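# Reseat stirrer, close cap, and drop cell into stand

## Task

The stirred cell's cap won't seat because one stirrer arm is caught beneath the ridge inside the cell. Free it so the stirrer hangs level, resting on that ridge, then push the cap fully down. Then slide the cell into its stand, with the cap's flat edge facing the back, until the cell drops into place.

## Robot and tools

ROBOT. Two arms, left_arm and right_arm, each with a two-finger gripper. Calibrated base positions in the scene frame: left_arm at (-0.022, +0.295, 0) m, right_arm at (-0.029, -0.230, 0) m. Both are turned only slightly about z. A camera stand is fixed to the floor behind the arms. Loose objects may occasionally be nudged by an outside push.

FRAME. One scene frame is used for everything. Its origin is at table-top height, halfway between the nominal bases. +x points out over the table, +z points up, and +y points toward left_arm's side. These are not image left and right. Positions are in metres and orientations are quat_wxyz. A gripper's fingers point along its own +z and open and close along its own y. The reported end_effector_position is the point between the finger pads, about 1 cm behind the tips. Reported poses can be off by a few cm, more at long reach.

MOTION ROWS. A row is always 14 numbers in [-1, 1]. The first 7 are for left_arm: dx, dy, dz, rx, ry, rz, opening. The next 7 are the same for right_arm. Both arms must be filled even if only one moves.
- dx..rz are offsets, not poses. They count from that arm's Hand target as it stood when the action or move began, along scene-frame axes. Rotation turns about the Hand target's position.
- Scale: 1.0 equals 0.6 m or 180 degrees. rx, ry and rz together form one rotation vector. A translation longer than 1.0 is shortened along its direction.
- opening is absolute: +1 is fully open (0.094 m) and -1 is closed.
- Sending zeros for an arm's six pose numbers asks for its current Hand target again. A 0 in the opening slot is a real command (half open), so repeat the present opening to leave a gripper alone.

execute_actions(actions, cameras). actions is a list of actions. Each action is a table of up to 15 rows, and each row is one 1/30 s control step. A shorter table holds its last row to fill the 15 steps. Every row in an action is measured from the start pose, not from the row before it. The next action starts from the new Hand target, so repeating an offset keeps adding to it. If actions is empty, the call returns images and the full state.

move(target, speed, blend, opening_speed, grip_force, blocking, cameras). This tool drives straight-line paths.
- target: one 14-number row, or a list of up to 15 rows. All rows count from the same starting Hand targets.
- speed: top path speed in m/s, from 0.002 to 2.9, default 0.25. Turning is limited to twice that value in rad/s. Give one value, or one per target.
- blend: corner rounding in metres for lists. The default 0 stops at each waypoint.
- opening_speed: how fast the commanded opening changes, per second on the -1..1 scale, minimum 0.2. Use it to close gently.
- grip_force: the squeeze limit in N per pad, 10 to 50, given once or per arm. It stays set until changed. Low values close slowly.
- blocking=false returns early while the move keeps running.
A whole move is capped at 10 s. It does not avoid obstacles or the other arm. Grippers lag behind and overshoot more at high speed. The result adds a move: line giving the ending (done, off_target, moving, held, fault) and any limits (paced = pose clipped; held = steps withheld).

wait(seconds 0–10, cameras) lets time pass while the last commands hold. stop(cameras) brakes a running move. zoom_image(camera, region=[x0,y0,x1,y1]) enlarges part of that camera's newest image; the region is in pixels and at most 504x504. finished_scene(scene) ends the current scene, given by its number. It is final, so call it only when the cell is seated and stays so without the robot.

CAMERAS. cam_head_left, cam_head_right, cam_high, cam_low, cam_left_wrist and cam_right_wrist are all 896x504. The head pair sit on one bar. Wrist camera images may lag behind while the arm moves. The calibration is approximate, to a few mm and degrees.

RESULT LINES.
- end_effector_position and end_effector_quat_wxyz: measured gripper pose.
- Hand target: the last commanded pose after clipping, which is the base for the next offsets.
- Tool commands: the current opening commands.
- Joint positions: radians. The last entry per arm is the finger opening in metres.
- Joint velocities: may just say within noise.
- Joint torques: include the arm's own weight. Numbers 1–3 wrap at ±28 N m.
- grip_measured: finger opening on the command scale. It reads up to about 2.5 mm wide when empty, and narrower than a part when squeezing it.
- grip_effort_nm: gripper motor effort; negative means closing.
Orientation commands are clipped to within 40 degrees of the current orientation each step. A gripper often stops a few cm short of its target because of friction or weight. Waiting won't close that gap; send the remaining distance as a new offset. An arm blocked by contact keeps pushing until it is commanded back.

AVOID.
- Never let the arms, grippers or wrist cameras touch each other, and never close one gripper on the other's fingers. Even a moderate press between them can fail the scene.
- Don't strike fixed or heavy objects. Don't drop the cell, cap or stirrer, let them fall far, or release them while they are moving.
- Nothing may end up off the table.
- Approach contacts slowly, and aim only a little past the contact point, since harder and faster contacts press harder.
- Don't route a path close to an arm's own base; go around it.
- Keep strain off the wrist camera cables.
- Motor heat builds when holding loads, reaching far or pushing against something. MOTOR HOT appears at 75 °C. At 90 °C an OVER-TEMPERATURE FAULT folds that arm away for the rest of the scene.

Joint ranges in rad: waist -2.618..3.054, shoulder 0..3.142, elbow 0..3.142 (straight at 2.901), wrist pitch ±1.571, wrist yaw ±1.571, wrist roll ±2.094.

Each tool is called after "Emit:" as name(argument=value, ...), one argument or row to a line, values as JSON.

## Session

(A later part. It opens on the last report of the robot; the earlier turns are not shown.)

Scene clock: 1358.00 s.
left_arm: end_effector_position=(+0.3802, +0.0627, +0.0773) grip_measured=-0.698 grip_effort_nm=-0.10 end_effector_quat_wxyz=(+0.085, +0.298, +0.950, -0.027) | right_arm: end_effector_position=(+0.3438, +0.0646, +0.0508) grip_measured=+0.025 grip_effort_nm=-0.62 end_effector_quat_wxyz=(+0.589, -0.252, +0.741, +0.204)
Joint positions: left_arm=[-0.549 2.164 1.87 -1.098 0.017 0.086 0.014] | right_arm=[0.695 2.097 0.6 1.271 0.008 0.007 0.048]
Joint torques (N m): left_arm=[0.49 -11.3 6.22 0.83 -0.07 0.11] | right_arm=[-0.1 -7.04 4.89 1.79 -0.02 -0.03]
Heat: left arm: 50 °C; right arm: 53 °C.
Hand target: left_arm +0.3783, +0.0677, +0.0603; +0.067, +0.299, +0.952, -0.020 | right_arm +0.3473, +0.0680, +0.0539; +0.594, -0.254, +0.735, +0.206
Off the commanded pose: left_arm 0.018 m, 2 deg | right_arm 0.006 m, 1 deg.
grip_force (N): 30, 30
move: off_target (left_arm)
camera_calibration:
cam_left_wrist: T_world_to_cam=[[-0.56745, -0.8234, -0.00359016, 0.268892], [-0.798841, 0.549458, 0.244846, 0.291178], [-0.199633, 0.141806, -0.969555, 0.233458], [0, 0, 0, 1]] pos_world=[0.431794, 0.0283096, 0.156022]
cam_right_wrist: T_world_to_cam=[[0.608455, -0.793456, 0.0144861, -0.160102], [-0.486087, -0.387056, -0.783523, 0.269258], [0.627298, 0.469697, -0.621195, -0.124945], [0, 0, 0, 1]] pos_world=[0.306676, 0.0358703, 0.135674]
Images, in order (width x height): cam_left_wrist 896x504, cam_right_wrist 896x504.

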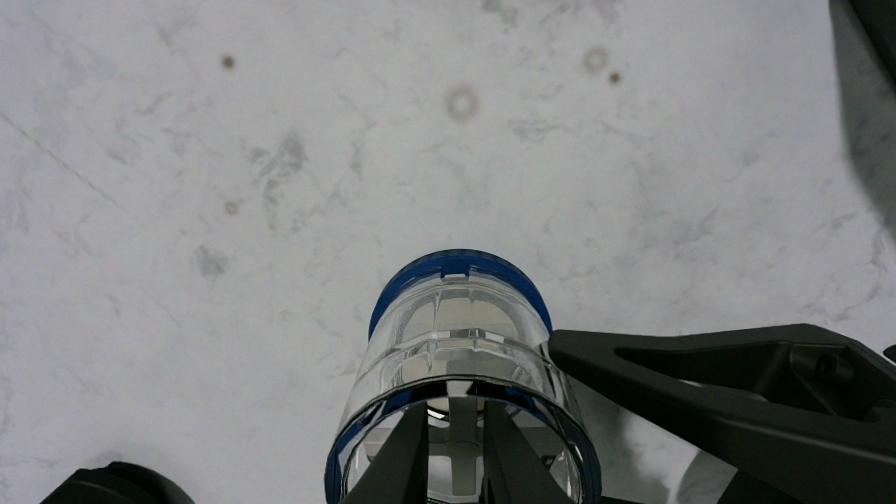

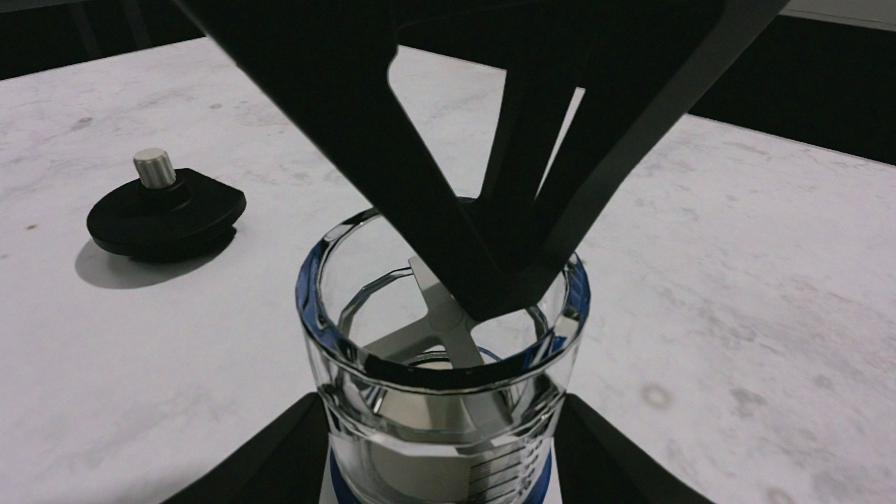

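Emit:
move(
  target=[
    [0.000,-0.002,-0.014,0,0,0,-0.7,0,0,0,0,0,0,0.0],
  ],
  speed=0.06,
  cameras=["cam_left_wrist","cam_right_wrist"],
)

Emit:
zoom_image(
  camera="cam_right_wrist",
  region=[290, 190, 600, 400],
)

Scene clock: 1364.53 s.
left_arm: end_effector_position=(+0.3805, +0.0630, +0.0747) grip_measured=-0.699 grip_effort_nm=-0.09 end_effector_quat_wxyz=(+0.086, +0.297, +0.951, -0.029) | right_arm: end_effector_position=(+0.3438, +0.0646, +0.0508) grip_measured=+0.025 grip_effort_nm=-0.62 end_effector_quat_wxyz=(+0.589, -0.253, +0.740, +0.203)
Joint positions: left_arm=[-0.547 2.164 1.86 -1.086 0.019 0.086 0.014] | right_arm=[0.695 2.097 0.6 1.271 0.008 0.005 0.048]
Joint torques (N m): left_arm=[0.02 -10.86 5 0.99 -0.1 0.07] | right_arm=[-0.1 -6.91 5.15 1.82 -0.06 0]
Heat: left arm: 50 °C; right arm: 53 °C.
Hand target: left_arm +0.3783, +0.0665, +0.0519; +0.067, +0.299, +0.952, -0.020 | right_arm +0.3473, +0.0680, +0.0539; +0.594, -0.254, +0.735, +0.206
Off the commanded pose: left_arm 0.023 m, 2 deg | right_arm 0.006 m, 1 deg.
grip_force (N): 30, 30
move: off_target (left_arm)
camera_calibration:
cam_left_wrist: T_world_to_cam=[[-0.566305, -0.824195, -0.00101243, 0.268742], [-0.799532, 0.549059, 0.243479, 0.292322], [-0.200118, 0.138693, -0.969906, 0.231285], [0, 0, 0, 1]] pos_world=[0.432195, 0.0289164, 0.153422]
cam_right_wrist: T_world_to_cam=[[0.608692, -0.793246, 0.0159384, -0.160239], [-0.485268, -0.38811, -0.783508, 0.269032], [0.627701, 0.469181, -0.621177, -0.125038], [0, 0, 0, 1]] pos_world=[0.306575, 0.0359708, 0.135673]
Images, in order (width x height): cam_left_wrist 896x504, cam_right_wrist 896x504.

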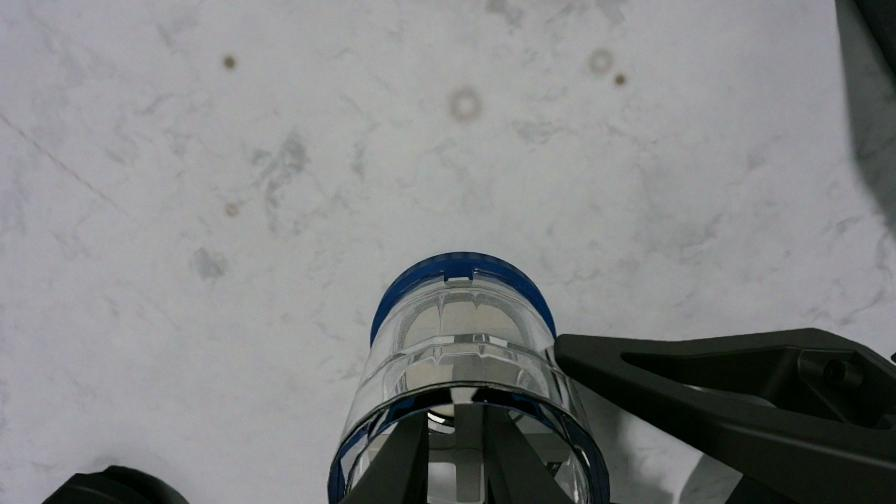

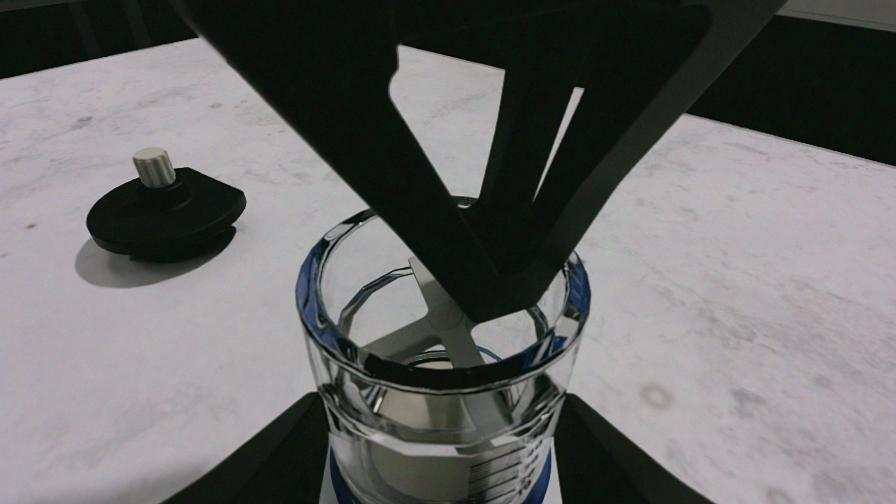

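Scaled by 1.626 from the camera's 896x504 image, which has a finer 1280x720 frame.

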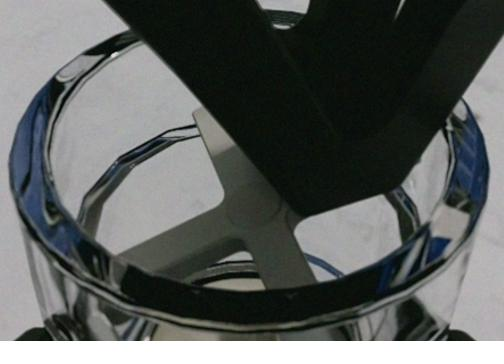

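Emit:
move(
  target=[
    [0,0,0.01,0,0,0,-0.7,0,0,0,0,0,0,0.0],
    [0,0,0.01,0,0,0,-0.98,0,0,0,0,0,0,0.0],
  ],
  speed=0.06,
  opening_speed=0.4,
  cameras=["cam_left_wrist","cam_right_wrist"],
)

Emit:
zoom_image(
  camera="cam_right_wrist",
  region=[290, 190, 600, 400],
)

Scene clock: 1371.43 s.
left_arm: end_effector_position=(+0.3800, +0.0621, +0.0747) grip_measured=-0.850 grip_effort_nm=-0.67 end_effector_quat_wxyz=(+0.085, +0.297, +0.951, -0.033) | right_arm: end_effector_position=(+0.3438, +0.0646, +0.0508) grip_measured=+0.020 grip_effort_nm=-0.62 end_effector_quat_wxyz=(+0.589, -0.253, +0.740, +0.203)
Joint positions: left_arm=[-0.545 2.164 1.86 -1.086 0.028 0.087 0.007] | right_arm=[0.695 2.097 0.6 1.271 0.008 0.005 0.048]
Joint torques (N m): left_arm=[-0.02 -11.03 6.83 0.75 -0.18 0.08] | right_arm=[-0.14 -6.95 5 1.79 -0.09 0.01]
Heat: left arm: 50 °C; right arm: 53 °C.
Hand target: left_arm +0.3783, +0.0664, +0.0579; +0.067, +0.299, +0.952, -0.020 | right_arm +0.3473, +0.0680, +0.0539; +0.594, -0.254, +0.735, +0.206
Off the commanded pose: left_arm 0.017 m, 3 deg | right_arm 0.006 m, 1 deg.
grip_force (N): 30, 30
move: off_target (left_arm); target 2's new opening was sent with left_arm's hand 0.017 m and 2 deg from that target
camera_calibration:
cam_left_wrist: T_world_to_cam=[[-0.567231, -0.823525, 0.00739936, 0.2674], [-0.797962, 0.551802, 0.242426, 0.291763], [-0.203727, 0.131607, -0.970142, 0.233189], [0, 0, 0, 1]] pos_world=[0.432, 0.0285259, 0.153517]
cam_right_wrist: T_world_to_cam=[[0.608692, -0.793246, 0.0159384, -0.160239], [-0.485268, -0.38811, -0.783508, 0.269032], [0.627701, 0.469181, -0.621177, -0.125038], [0, 0, 0, 1]] pos_world=[0.306575, 0.0359708, 0.135673]
Images, in order (width x height): cam_left_wrist 896x504, cam_right_wrist 896x504.

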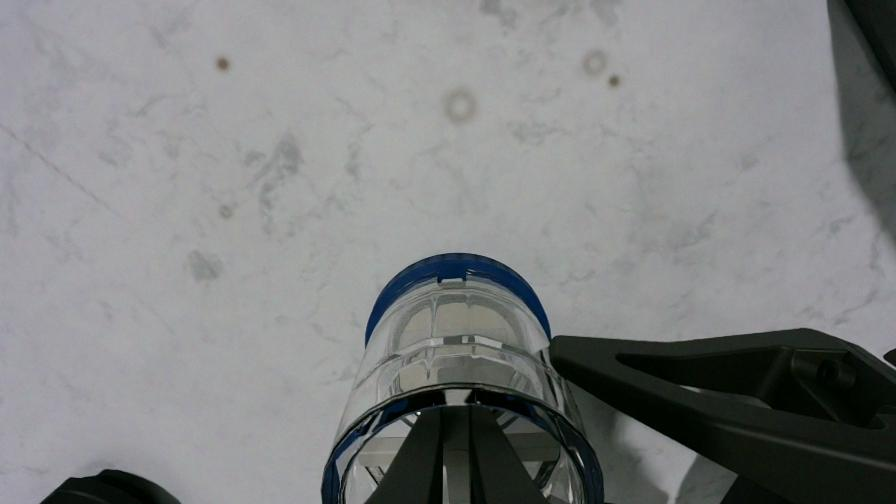

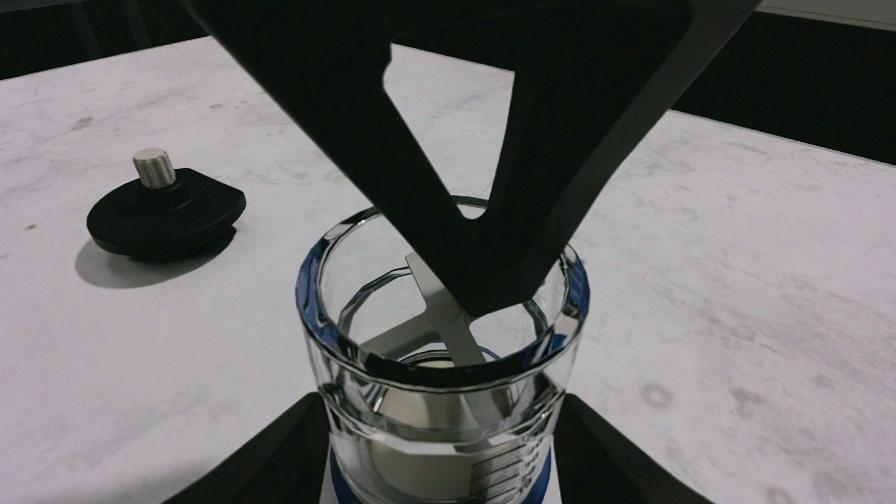

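Scaled by 1.626 from the camera's 896x504 image, which has a finer 1280x720 frame.

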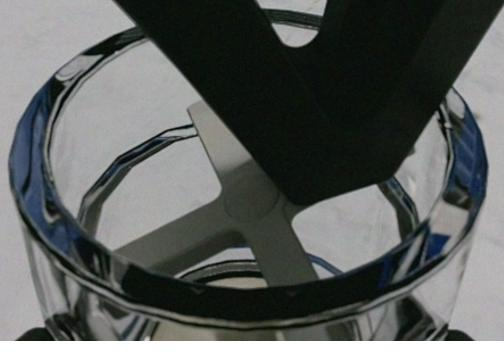

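Emit:
move(
  target=[
    [0.004,-0.003,0.015,-0.032,-0.046,0,-0.98,0,0,0,0,0,0,0.0],
    [0.004,-0.003,0.05,-0.032,-0.046,0,-0.98,0,0,0,0,0,0,0.0],
  ],
  speed=0.05,
  cameras=["cam_left_wrist","cam_right_wrist"],
)

Emit:
zoom_image(
  camera="cam_right_wrist",
  region=[290, 150, 600, 400],
)

Scene clock: 1382.23 s.
left_arm: end_effector_position=(+0.3792, +0.0645, +0.0793) grip_measured=-0.851 grip_effort_nm=-0.67 end_effector_quat_wxyz=(+0.144, +0.291, +0.944, -0.056) | right_arm: end_effector_position=(+0.3438, +0.0646, +0.0507) grip_measured=+0.018 grip_effort_nm=-0.62 end_effector_quat_wxyz=(+0.589, -0.253, +0.740, +0.203)
Joint positions: left_arm=[-0.533 2.031 1.643 -0.876 0.051 0.085 0.007] | right_arm=[0.695 2.099 0.6 1.273 0.008 0.003 0.048]
Joint torques (N m): left_arm=[-0.7 -13.35 9.78 0.79 -0.24 0.11] | right_arm=[-0.12 -7.04 4.97 1.78 -0.06 0]
Heat: left arm: 49 °C; right arm: 53 °C.
Hand target: left_arm +0.3807, +0.0646, +0.0879; +0.150, +0.297, +0.942, -0.046 | right_arm +0.3473, +0.0680, +0.0539; +0.594, -0.254, +0.735, +0.206
Off the commanded pose: left_arm 0.009 m, 2 deg | right_arm 0.006 m, 1 deg.
grip_force (N): 30, 30
move: done
camera_calibration:
cam_left_wrist: T_world_to_cam=[[-0.561511, -0.827261, 0.0185375, 0.266083], [-0.820559, 0.559572, 0.11646, 0.306731], [-0.106715, 0.0501823, -0.993022, 0.207489], [0, 0, 0, 1]] pos_world=[0.423242, 0.0380704, 0.165387]
cam_right_wrist: T_world_to_cam=[[0.608954, -0.793013, 0.0174604, -0.16047], [-0.483913, -0.388858, -0.783975, 0.268579], [0.628492, 0.468956, -0.620546, -0.125357], [0, 0, 0, 1]] pos_world=[0.306474, 0.0359711, 0.135572]
Images, in order (width x height): cam_left_wrist 896x504, cam_right_wrist 896x504.

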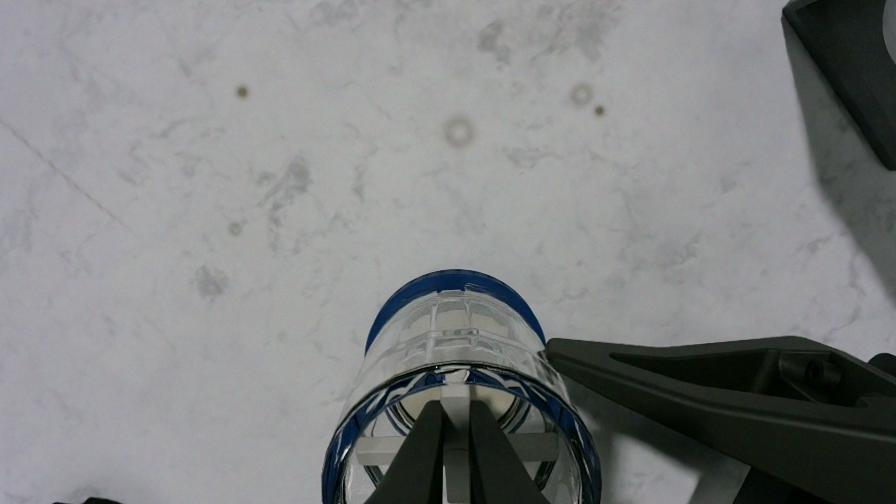

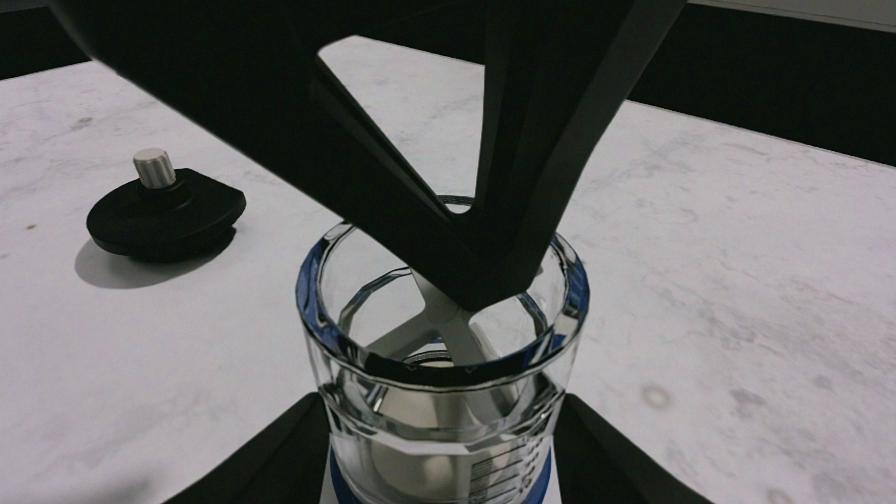

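Scaled by 1.626 from the camera's 896x504 image, which has a finer 1280x720 frame.

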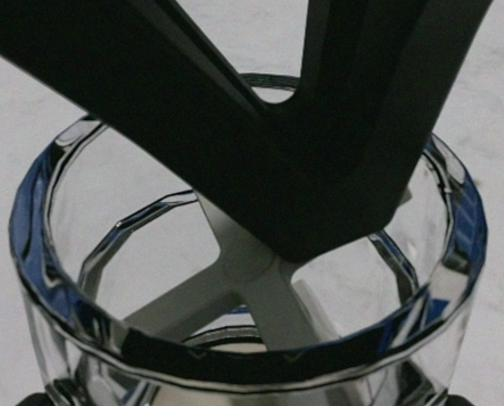

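Emit:
move(
  target=[
    [0.008,-0.007,0.0,0,0,0,-0.98,0,0,0,0,0,0,0.0],
    [0.008,-0.007,0.015,0,0,0,-0.98,0,0,0,0,0,0,0.0],
  ],
  speed=0.05,
  cameras=["cam_left_wrist","cam_right_wrist"],
)

Emit:
zoom_image(
  camera="cam_right_wrist",
  region=[290, 150, 600, 400],
)

Scene clock: 1390.30 s.
left_arm: end_effector_position=(+0.3807, +0.0641, +0.0937) grip_measured=-0.851 grip_effort_nm=-0.68 end_effector_quat_wxyz=(+0.145, +0.292, +0.944, -0.050) | right_arm: end_effector_position=(+0.3438, +0.0646, +0.0507) grip_measured=+0.018 grip_effort_nm=-0.62 end_effector_quat_wxyz=(+0.589, -0.253, +0.740, +0.203)
Joint positions: left_arm=[-0.537 2.031 1.701 -0.935 0.037 0.085 0.007] | right_arm=[0.695 2.099 0.6 1.273 0.008 0.003 0.048]
Joint torques (N m): left_arm=[-0.57 -11.48 10.67 0.93 -0.09 0.07] | right_arm=[-0.14 -7.1 4.96 1.79 -0.05 0.01]
Heat: left arm: 49 °C; right arm: 53 °C.
Hand target: left_arm +0.3855, +0.0604, +0.0970; +0.151, +0.296, +0.942, -0.046 | right_arm +0.3473, +0.0680, +0.0539; +0.594, -0.254, +0.735, +0.206
Off the commanded pose: left_arm 0.007 m, 1 deg | right_arm 0.006 m, 1 deg.
grip_force (N): 30, 30
move: done
camera_calibration:
cam_left_wrist: T_world_to_cam=[[-0.561934, -0.827163, 0.00568023, 0.267603], [-0.820941, 0.558523, 0.118772, 0.306514], [-0.101417, 0.0620791, -0.992905, 0.219175], [0, 0, 0, 1]] pos_world=[0.424233, 0.0365496, 0.179695]
cam_right_wrist: T_world_to_cam=[[0.608999, -0.792972, 0.017768, -0.160448], [-0.483736, -0.389074, -0.783978, 0.268572], [0.628585, 0.468847, -0.620535, -0.12543], [0, 0, 0, 1]] pos_world=[0.306474, 0.0360713, 0.135572]
Images, in order (width x height): cam_left_wrist 896x504, cam_right_wrist 896x504.

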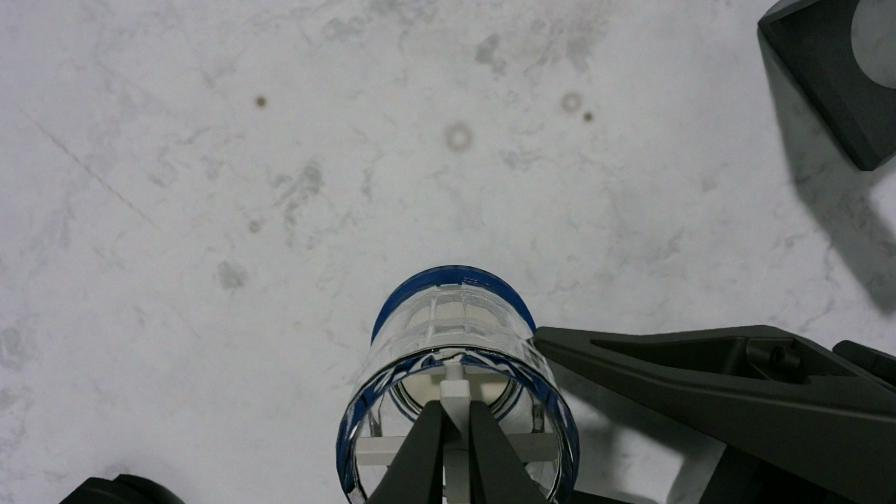

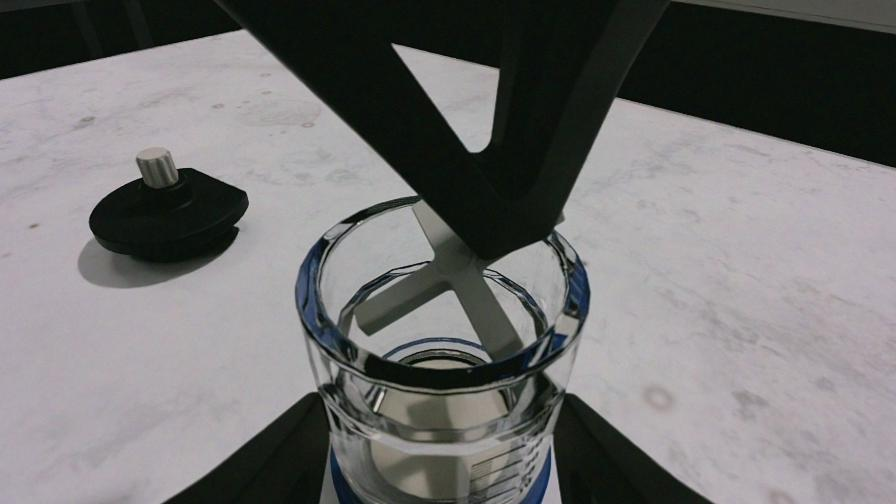

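Scaled by 1.626 from the camera's 896x504 image, which has a finer 1280x720 frame.

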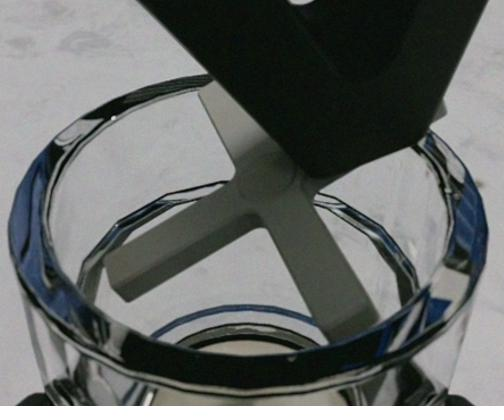

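Emit:
move(
  target=[
    [0.0,0.0,0.012,0.078,0.112,0,-0.98,0,0,0,0,0,0,0.0],
  ],
  speed=0.1,
  cameras=["cam_left_wrist","cam_right_wrist"],
)

Emit:
zoom_image(
  camera="cam_right_wrist",
  region=[290, 120, 600, 400],
)

Scene clock: 1401.73 s.
left_arm: end_effector_position=(+0.3864, +0.0617, +0.1047) grip_measured=-0.851 grip_effort_nm=-0.68 end_effector_quat_wxyz=(+0.017, +0.299, +0.954, -0.003) | right_arm: end_effector_position=(+0.3463, +0.0668, +0.0620) grip_measured=+0.018 grip_effort_nm=-0.62 end_effector_quat_wxyz=(+0.606, -0.250, +0.726, +0.208)
Joint positions: left_arm=[-0.551 2.409 2.409 -1.536 -0.003 0.085 0.007] | right_arm=[0.695 2.099 0.604 1.314 0.007 0.001 0.048]
Joint torques (N m): left_arm=[-0.76 -13.49 10.21 0.16 -0.11 -0.05] | right_arm=[-0.12 -7.2 4.55 1.42 -0.04 0.03]
Heat: left arm: 48 °C; right arm: 52 °C.
Hand target: left_arm +0.3855, +0.0604, +0.1040; -0.054, +0.300, +0.952, +0.018 | right_arm +0.3473, +0.0680, +0.0539; +0.594, -0.254, +0.735, +0.206
Off the commanded pose: left_arm 0.002 m, 8 deg | right_arm 0.008 m, 2 deg.
joint sent to its limit (left arm) — joint 4 (wrist pitch), lower limit. The joint targets are off in orientation, not in position.
grip_force (N): 30, 30
move: off_target (left_arm)
camera_calibration:
cam_left_wrist: T_world_to_cam=[[-0.568209, -0.822818, -0.0104406, 0.272653], [-0.762637, 0.5218, 0.382242, 0.26336], [-0.309068, 0.225156, -0.924003, 0.293739], [0, 0, 0, 1]] pos_world=[0.446557, 0.0207857, 0.173595]
cam_right_wrist: T_world_to_cam=[[0.609501, -0.792562, 0.0188265, -0.160687], [-0.454441, -0.368739, -0.810873, 0.269688], [0.649609, 0.485673, -0.584919, -0.131705], [0, 0, 0, 1]] pos_world=[0.306053, 0.0360557, 0.144672]
Images, in order (width x height): cam_left_wrist 896x504, cam_right_wrist 896x504.

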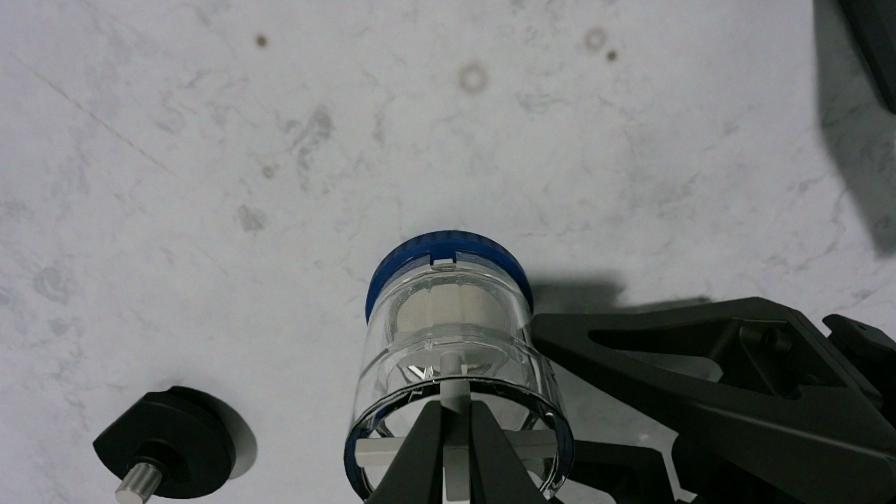

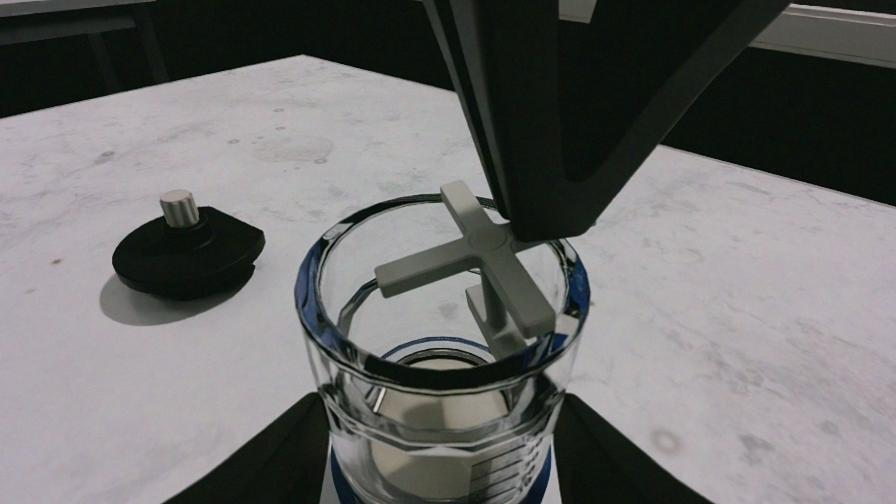

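Scaled by 1.626 from the camera's 896x504 image, which has a finer 1280x720 frame.

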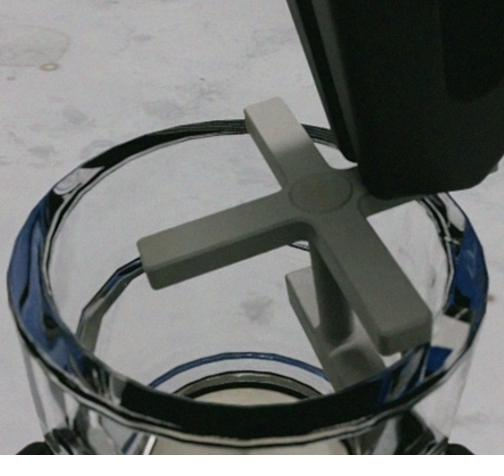

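Emit:
move(
  target=[
    [-0.012,0.008,-0.012,0.0,0.0,0,-0.98,0,0,0,0,0,0,0.0],
  ],
  speed=0.05,
  cameras=["cam_left_wrist","cam_right_wrist"],
)

Emit:
zoom_image(
  camera="cam_right_wrist",
  region=[290, 120, 600, 400],
)

Scene clock: 1411.30 s.
left_arm: end_effector_position=(+0.3859, +0.0624, +0.1037) grip_measured=-0.851 grip_effort_nm=-0.68 end_effector_quat_wxyz=(+0.016, +0.299, +0.954, -0.001) | right_arm: end_effector_position=(+0.3459, +0.0672, +0.0617) grip_measured=+0.018 grip_effort_nm=-0.62 end_effector_quat_wxyz=(+0.605, -0.251, +0.726, +0.209)
Joint positions: left_arm=[-0.551 2.409 2.405 -1.536 -0.004 0.085 0.007] | right_arm=[0.695 2.099 0.604 1.312 0.004 0.001 0.048]
Joint torques (N m): left_arm=[-0.61 -14.28 6.28 0.14 -0.08 -0.02] | right_arm=[-0.02 -6.99 4.71 1.39 -0.04 0.06]
Heat: left arm: 47 °C; right arm: 51 °C.
Hand target: left_arm +0.3783, +0.0652, +0.0969; -0.053, +0.300, +0.952, +0.018 | right_arm +0.3473, +0.0680, +0.0538; +0.594, -0.254, +0.735, +0.206
Off the commanded pose: left_arm 0.011 m, 8 deg | right_arm 0.008 m, 2 deg.
joint sent to its limit (left arm) — joint 4 (wrist pitch), lower limit. The joint targets are off in orientation, not in position.
grip_force (N): 30, 30
move: off_target (left_arm)
camera_calibration:
cam_left_wrist: T_world_to_cam=[[-0.568165, -0.822826, -0.0120605, 0.273139], [-0.761782, 0.520358, 0.385896, 0.262354], [-0.31125, 0.22844, -0.922463, 0.29306], [0, 0, 0, 1]] pos_world=[0.44626, 0.0212812, 0.172389]
cam_right_wrist: T_world_to_cam=[[0.611921, -0.790707, 0.0183145, -0.161057], [-0.454288, -0.370336, -0.810231, 0.269464], [0.647438, 0.487477, -0.585825, -0.131107], [0, 0, 0, 1]] pos_world=[0.305852, 0.0363548, 0.144472]
Images, in order (width x height): cam_left_wrist 896x504, cam_right_wrist 896x504.

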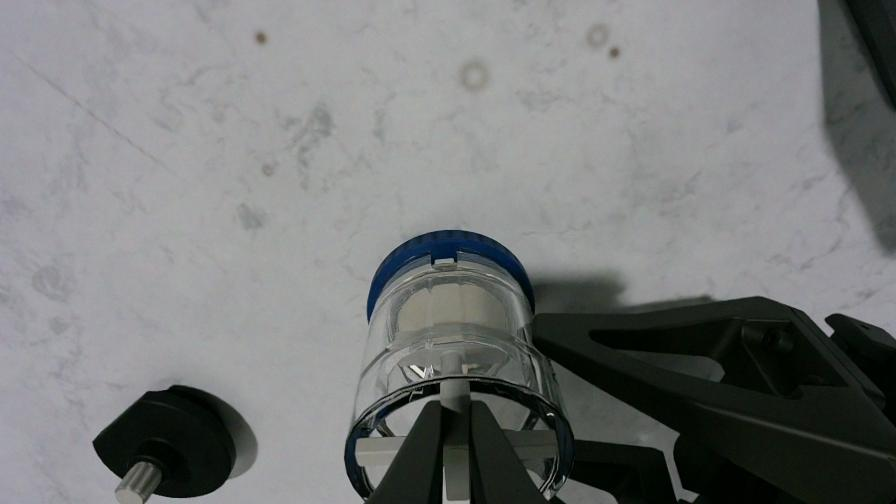

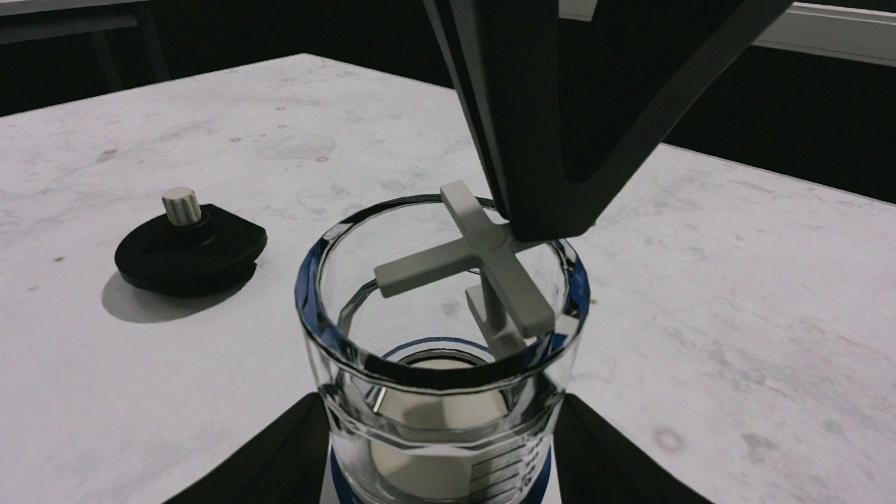

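Scaled by 1.626 from the camera's 896x504 image, which has a finer 1280x720 frame.

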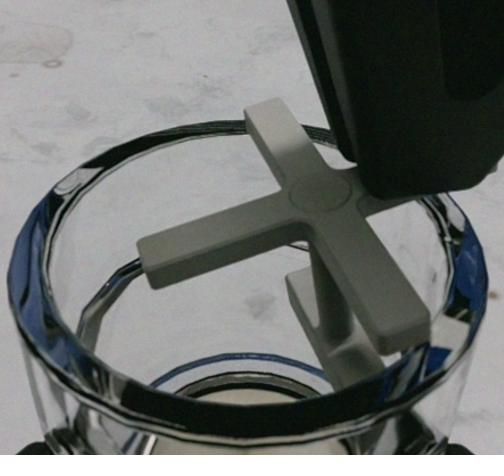

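Emit:
move(
  target=[
    [-0.010,0.006,-0.018,0.0,0.0,0,-0.98,0,0,0,0,0,0,0.0],
  ],
  speed=0.05,
  cameras=["cam_left_wrist","cam_right_wrist"],
)

Emit:
zoom_image(
  camera="cam_right_wrist",
  region=[290, 120, 600, 400],
)

Scene clock: 1420.73 s.
left_arm: end_effector_position=(+0.3793, +0.0662, +0.0967) grip_measured=-0.851 grip_effort_nm=-0.68 end_effector_quat_wxyz=(-0.002, +0.299, +0.954, +0.003) | right_arm: end_effector_position=(+0.3442, +0.0662, +0.0517) grip_measured=+0.005 grip_effort_nm=-0.62 end_effector_quat_wxyz=(+0.590, -0.255, +0.738, +0.205)
Joint positions: left_arm=[-0.551 2.409 2.377 -1.544 -0.004 0.085 0.007] | right_arm=[0.695 2.101 0.604 1.276 0.002 0.001 0.047]
Joint torques (N m): left_arm=[-0.55 -13.74 5.7 0.18 -0.09 -0.03] | right_arm=[-0.05 -7.38 4.75 1.76 -0.01 0.02]
Heat: left arm: 47 °C; right arm: 50 °C.
Hand target: left_arm +0.3723, +0.0687, +0.0861; -0.053, +0.300, +0.952, +0.018 | right_arm +0.3473, +0.0680, +0.0538; +0.594, -0.254, +0.735, +0.206
Off the commanded pose: left_arm 0.013 m, 6 deg | right_arm 0.004 m, 1 deg.
joint sent to its limit (left arm) — joint 4 (wrist pitch), lower limit. The joint targets are off in orientation, not in position.
grip_force (N): 30, 30
move: off_target (left_arm)
camera_calibration:
cam_left_wrist: T_world_to_cam=[[-0.56849, -0.822641, -0.00901089, 0.272251], [-0.748992, 0.513002, 0.419332, 0.250472], [-0.340337, 0.245135, -0.907788, 0.29214], [0, 0, 0, 1]] pos_world=[0.4418, 0.0238583, 0.162624]
cam_right_wrist: T_world_to_cam=[[0.613704, -0.789323, 0.0183613, -0.161353], [-0.478231, -0.390131, -0.786825, 0.268546], [0.628222, 0.474096, -0.616904, -0.126259], [0, 0, 0, 1]] pos_world=[0.306769, 0.0372679, 0.136371]
Images, in order (width x height): cam_left_wrist 896x504, cam_right_wrist 896x504.

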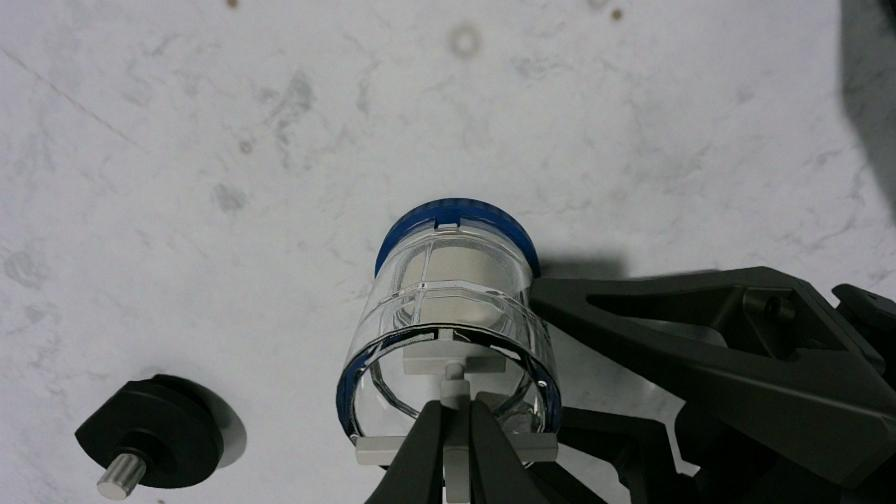

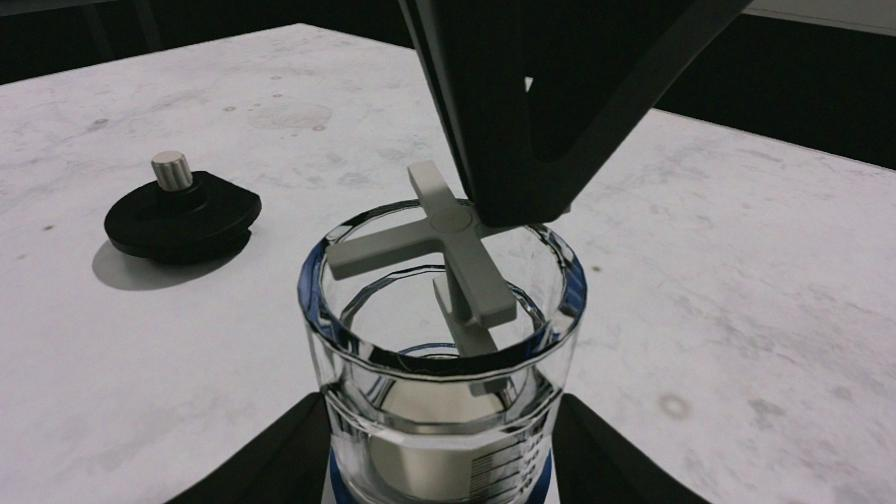

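Scaled by 1.626 from the camera's 896x504 image, which has a finer 1280x720 frame.

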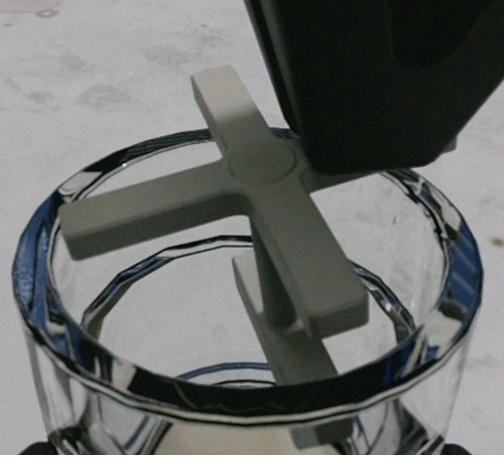

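Emit:
move(
  target=[
    [0.0,0.0,-0.028,0.0,0.0,0,-0.98,0,0,0,0,0,0,0.0],
  ],
  speed=0.04,
  cameras=["cam_left_wrist","cam_right_wrist"],
)

Emit:
zoom_image(
  camera="cam_right_wrist",
  region=[290, 120, 600, 400],
)

Scene clock: 1432.47 s.
left_arm: end_effector_position=(+0.3788, +0.0665, +0.0886) grip_measured=-0.851 grip_effort_nm=-0.67 end_effector_quat_wxyz=(-0.011, +0.299, +0.954, +0.005) | right_arm: end_effector_position=(+0.3442, +0.0662, +0.0517) grip_measured=+0.005 grip_effort_nm=-0.62 end_effector_quat_wxyz=(+0.590, -0.255, +0.738, +0.205)
Joint positions: left_arm=[-0.551 2.427 2.377 -1.544 -0.004 0.085 0.007] | right_arm=[0.695 2.101 0.604 1.276 0.002 0.001 0.047]
Joint torques (N m): left_arm=[-0.55 -11.85 6.48 0.15 -0.08 -0.05] | right_arm=[-0.14 -7.31 4.81 1.77 0 0.02]
Heat: left arm: 47 °C; right arm: 51 °C.
Hand target: left_arm +0.3723, +0.0688, +0.0693; -0.053, +0.300, +0.952, +0.018 | right_arm +0.3473, +0.0680, +0.0538; +0.594, -0.254, +0.735, +0.206
Off the commanded pose: left_arm 0.020 m, 5 deg | right_arm 0.004 m, 1 deg.
joint sent to its limit (left arm) — joint 4 (wrist pitch), lower limit. The joint targets still meet the commanded pose.
grip_force (N): 30, 30
move: off_target (left_arm)
camera_calibration:
cam_left_wrist: T_world_to_cam=[[-0.568637, -0.822554, -0.00755643, 0.271962], [-0.742079, 0.508998, 0.436166, 0.249529], [-0.354923, 0.253627, -0.899835, 0.288798], [0, 0, 0, 1]] pos_world=[0.442319, 0.0234469, 0.15309]
cam_right_wrist: T_world_to_cam=[[0.613704, -0.789323, 0.0183613, -0.161353], [-0.478231, -0.390131, -0.786825, 0.268546], [0.628222, 0.474096, -0.616904, -0.126259], [0, 0, 0, 1]] pos_world=[0.306769, 0.0372679, 0.136371]
Images, in order (width x height): cam_left_wrist 896x504, cam_right_wrist 896x504.

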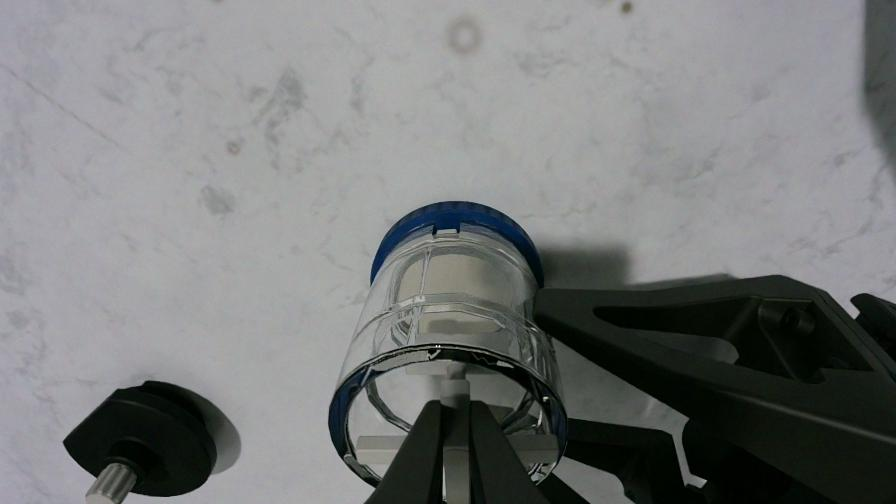

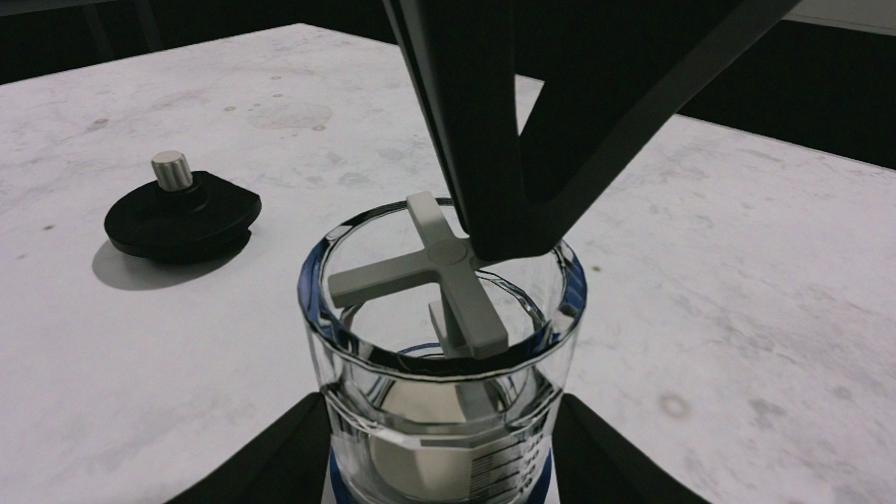

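Scaled by 1.626 from the camera's 896x504 image, which has a finer 1280x720 frame.

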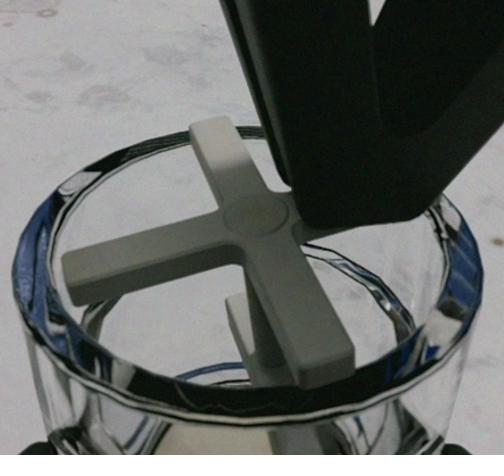

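Emit:
move(
  target=[
    [0.001,0.0,-0.022,0.0,0.0,0,-0.98,0,0,0,0,0,0,0.0],
  ],
  speed=0.04,
  cameras=["cam_left_wrist","cam_right_wrist"],
)

Emit:
zoom_image(
  camera="cam_right_wrist",
  region=[290, 120, 600, 400],
)

Scene clock: 1439.90 s.
left_arm: end_effector_position=(+0.3776, +0.0675, +0.0730) grip_measured=-0.851 grip_effort_nm=-0.68 end_effector_quat_wxyz=(-0.029, +0.299, +0.954, +0.009) | right_arm: end_effector_position=(+0.3441, +0.0661, +0.0508) grip_measured=+0.004 grip_effort_nm=-0.62 end_effector_quat_wxyz=(+0.589, -0.255, +0.739, +0.204)
Joint positions: left_arm=[-0.551 2.463 2.377 -1.545 -0.006 0.085 0.007] | right_arm=[0.695 2.101 0.604 1.272 0.002 0.002 0.047]
Joint torques (N m): left_arm=[-0.42 -12.23 7.16 0.1 -0.06 -0.03] | right_arm=[-0.09 -7.27 4.59 1.8 0 0.01]
Heat: left arm: 48 °C; right arm: 51 °C.
Hand target: left_arm +0.3729, +0.0688, +0.0562; -0.053, +0.300, +0.952, +0.018 | right_arm +0.3473, +0.0680, +0.0538; +0.594, -0.254, +0.735, +0.206
Off the commanded pose: left_arm 0.018 m, 3 deg | right_arm 0.005 m, 1 deg.
grip_force (N): 30, 30
move: off_target (left_arm)
camera_calibration:
cam_left_wrist: T_world_to_cam=[[-0.568894, -0.822389, -0.00600801, 0.27196], [-0.728156, 0.500285, 0.468512, 0.247875], [-0.382293, 0.270908, -0.883437, 0.282104], [0, 0, 0, 1]] pos_world=[0.443055, 0.0232244, 0.134723]
cam_right_wrist: T_world_to_cam=[[0.61364, -0.78938, 0.01801, -0.161332], [-0.480621, -0.391523, -0.784674, 0.268538], [0.626458, 0.472852, -0.619647, -0.125796], [0, 0, 0, 1]] pos_world=[0.30687, 0.037269, 0.135672]
Images, in order (width x height): cam_left_wrist 896x504, cam_right_wrist 896x504.

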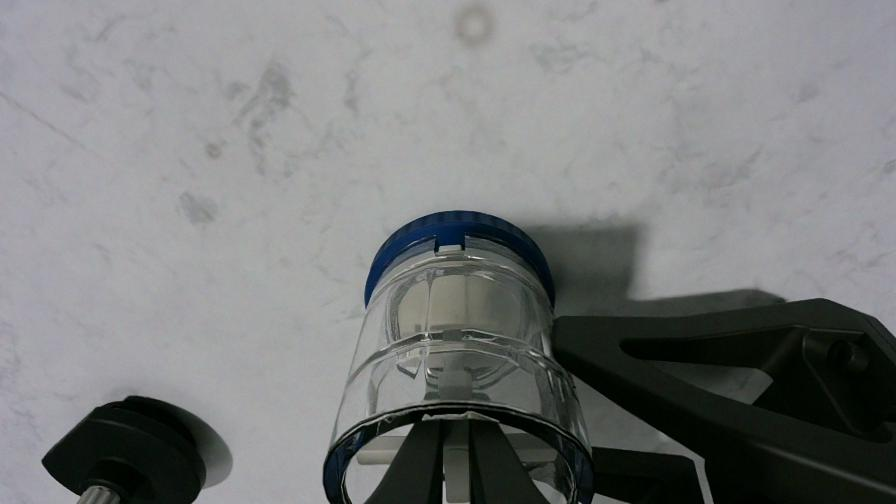

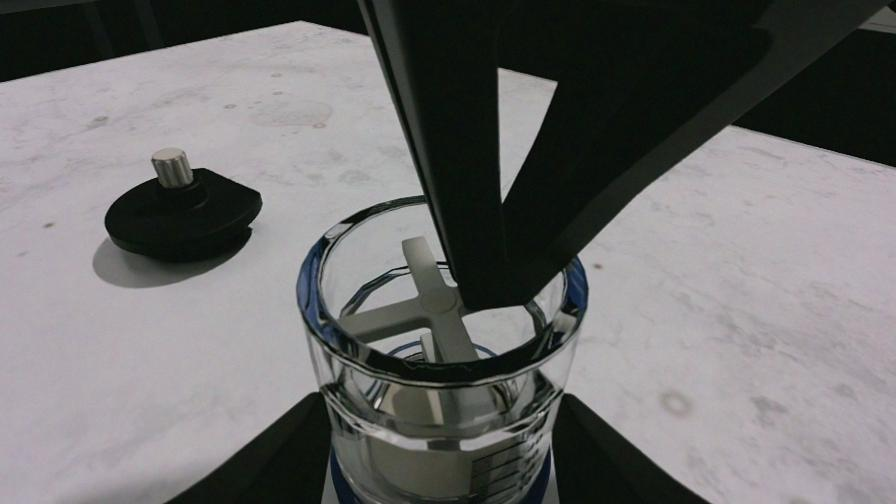

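Scaled by 1.626 from the camera's 896x504 image, which has a finer 1280x720 frame.

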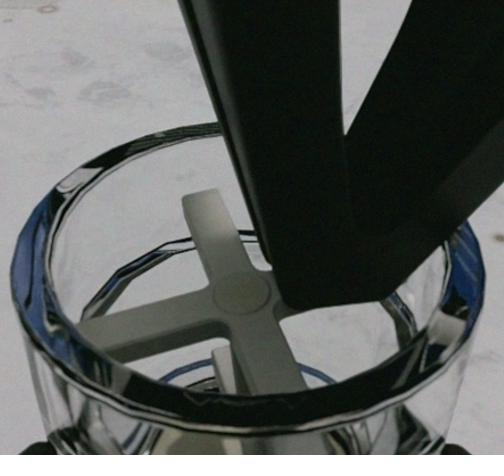

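Emit:
move(
  target=[
    [0.001,0.0,-0.014,0.0,0.0,0,-0.98,0,0,0,0,0,0,0.0],
  ],
  speed=0.04,
  cameras=["cam_right_wrist"],
)

Emit:
zoom_image(
  camera="cam_right_wrist",
  region=[290, 120, 600, 400],
)

Scene clock: 1445.43 s.
left_arm: end_effector_position=(+0.3781, +0.0672, +0.0713) grip_measured=-0.851 grip_effort_nm=-0.67 end_effector_quat_wxyz=(-0.028, +0.299, +0.954, +0.009) | right_arm: end_effector_position=(+0.3441, +0.0661, +0.0508) grip_measured=+0.004 grip_effort_nm=-0.62 end_effector_quat_wxyz=(+0.589, -0.255, +0.739, +0.205)
Joint positions: left_arm=[-0.551 2.463 2.37 -1.537 -0.006 0.085 0.007] | right_arm=[0.695 2.101 0.604 1.272 0.002 0.004 0.047]
Joint torques (N m): left_arm=[-0.36 -12.44 4.37 0.4 -0.08 -0.03] | right_arm=[-0.17 -7.31 4.75 1.81 0 0.01]
Heat: left arm: 48 °C; right arm: 51 °C.
Hand target: left_arm +0.3735, +0.0688, +0.0478; -0.053, +0.300, +0.952, +0.018 | right_arm +0.3473, +0.0680, +0.0538; +0.594, -0.254, +0.735, +0.206
Off the commanded pose: left_arm 0.024 m, 3 deg | right_arm 0.005 m, 1 deg.
grip_force (N): 30, 30
move: off_target (left_arm)
camera_calibration:
cam_right_wrist: T_world_to_cam=[[0.613293, -0.789698, 0.0157681, -0.161051], [-0.481873, -0.389899, -0.784714, 0.268878], [0.625835, 0.473662, -0.619657, -0.125648], [0, 0, 0, 1]] pos_world=[0.306971, 0.0371682, 0.135673]
Images, in order (width x height): cam_right_wrist 896x504.

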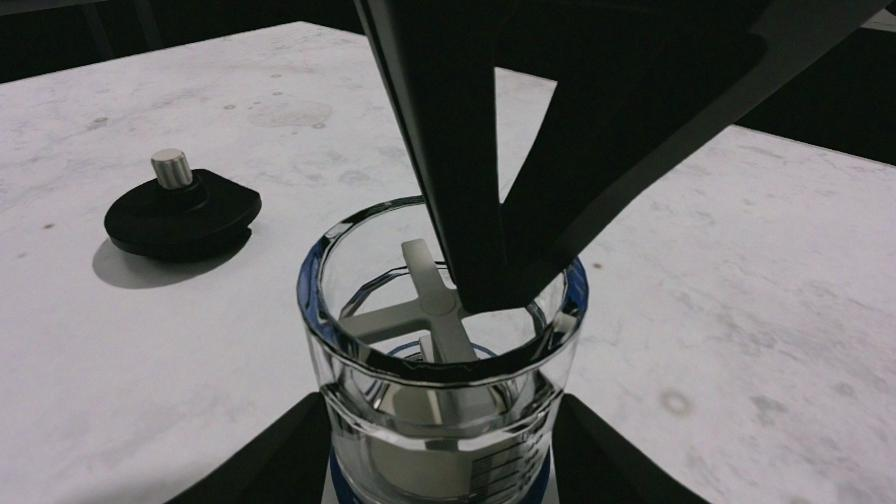

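Scaled by 1.626 from the camera's 896x504 image, which has a finer 1280x720 frame.

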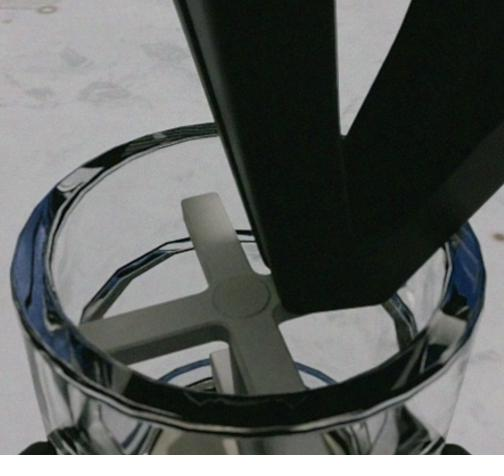

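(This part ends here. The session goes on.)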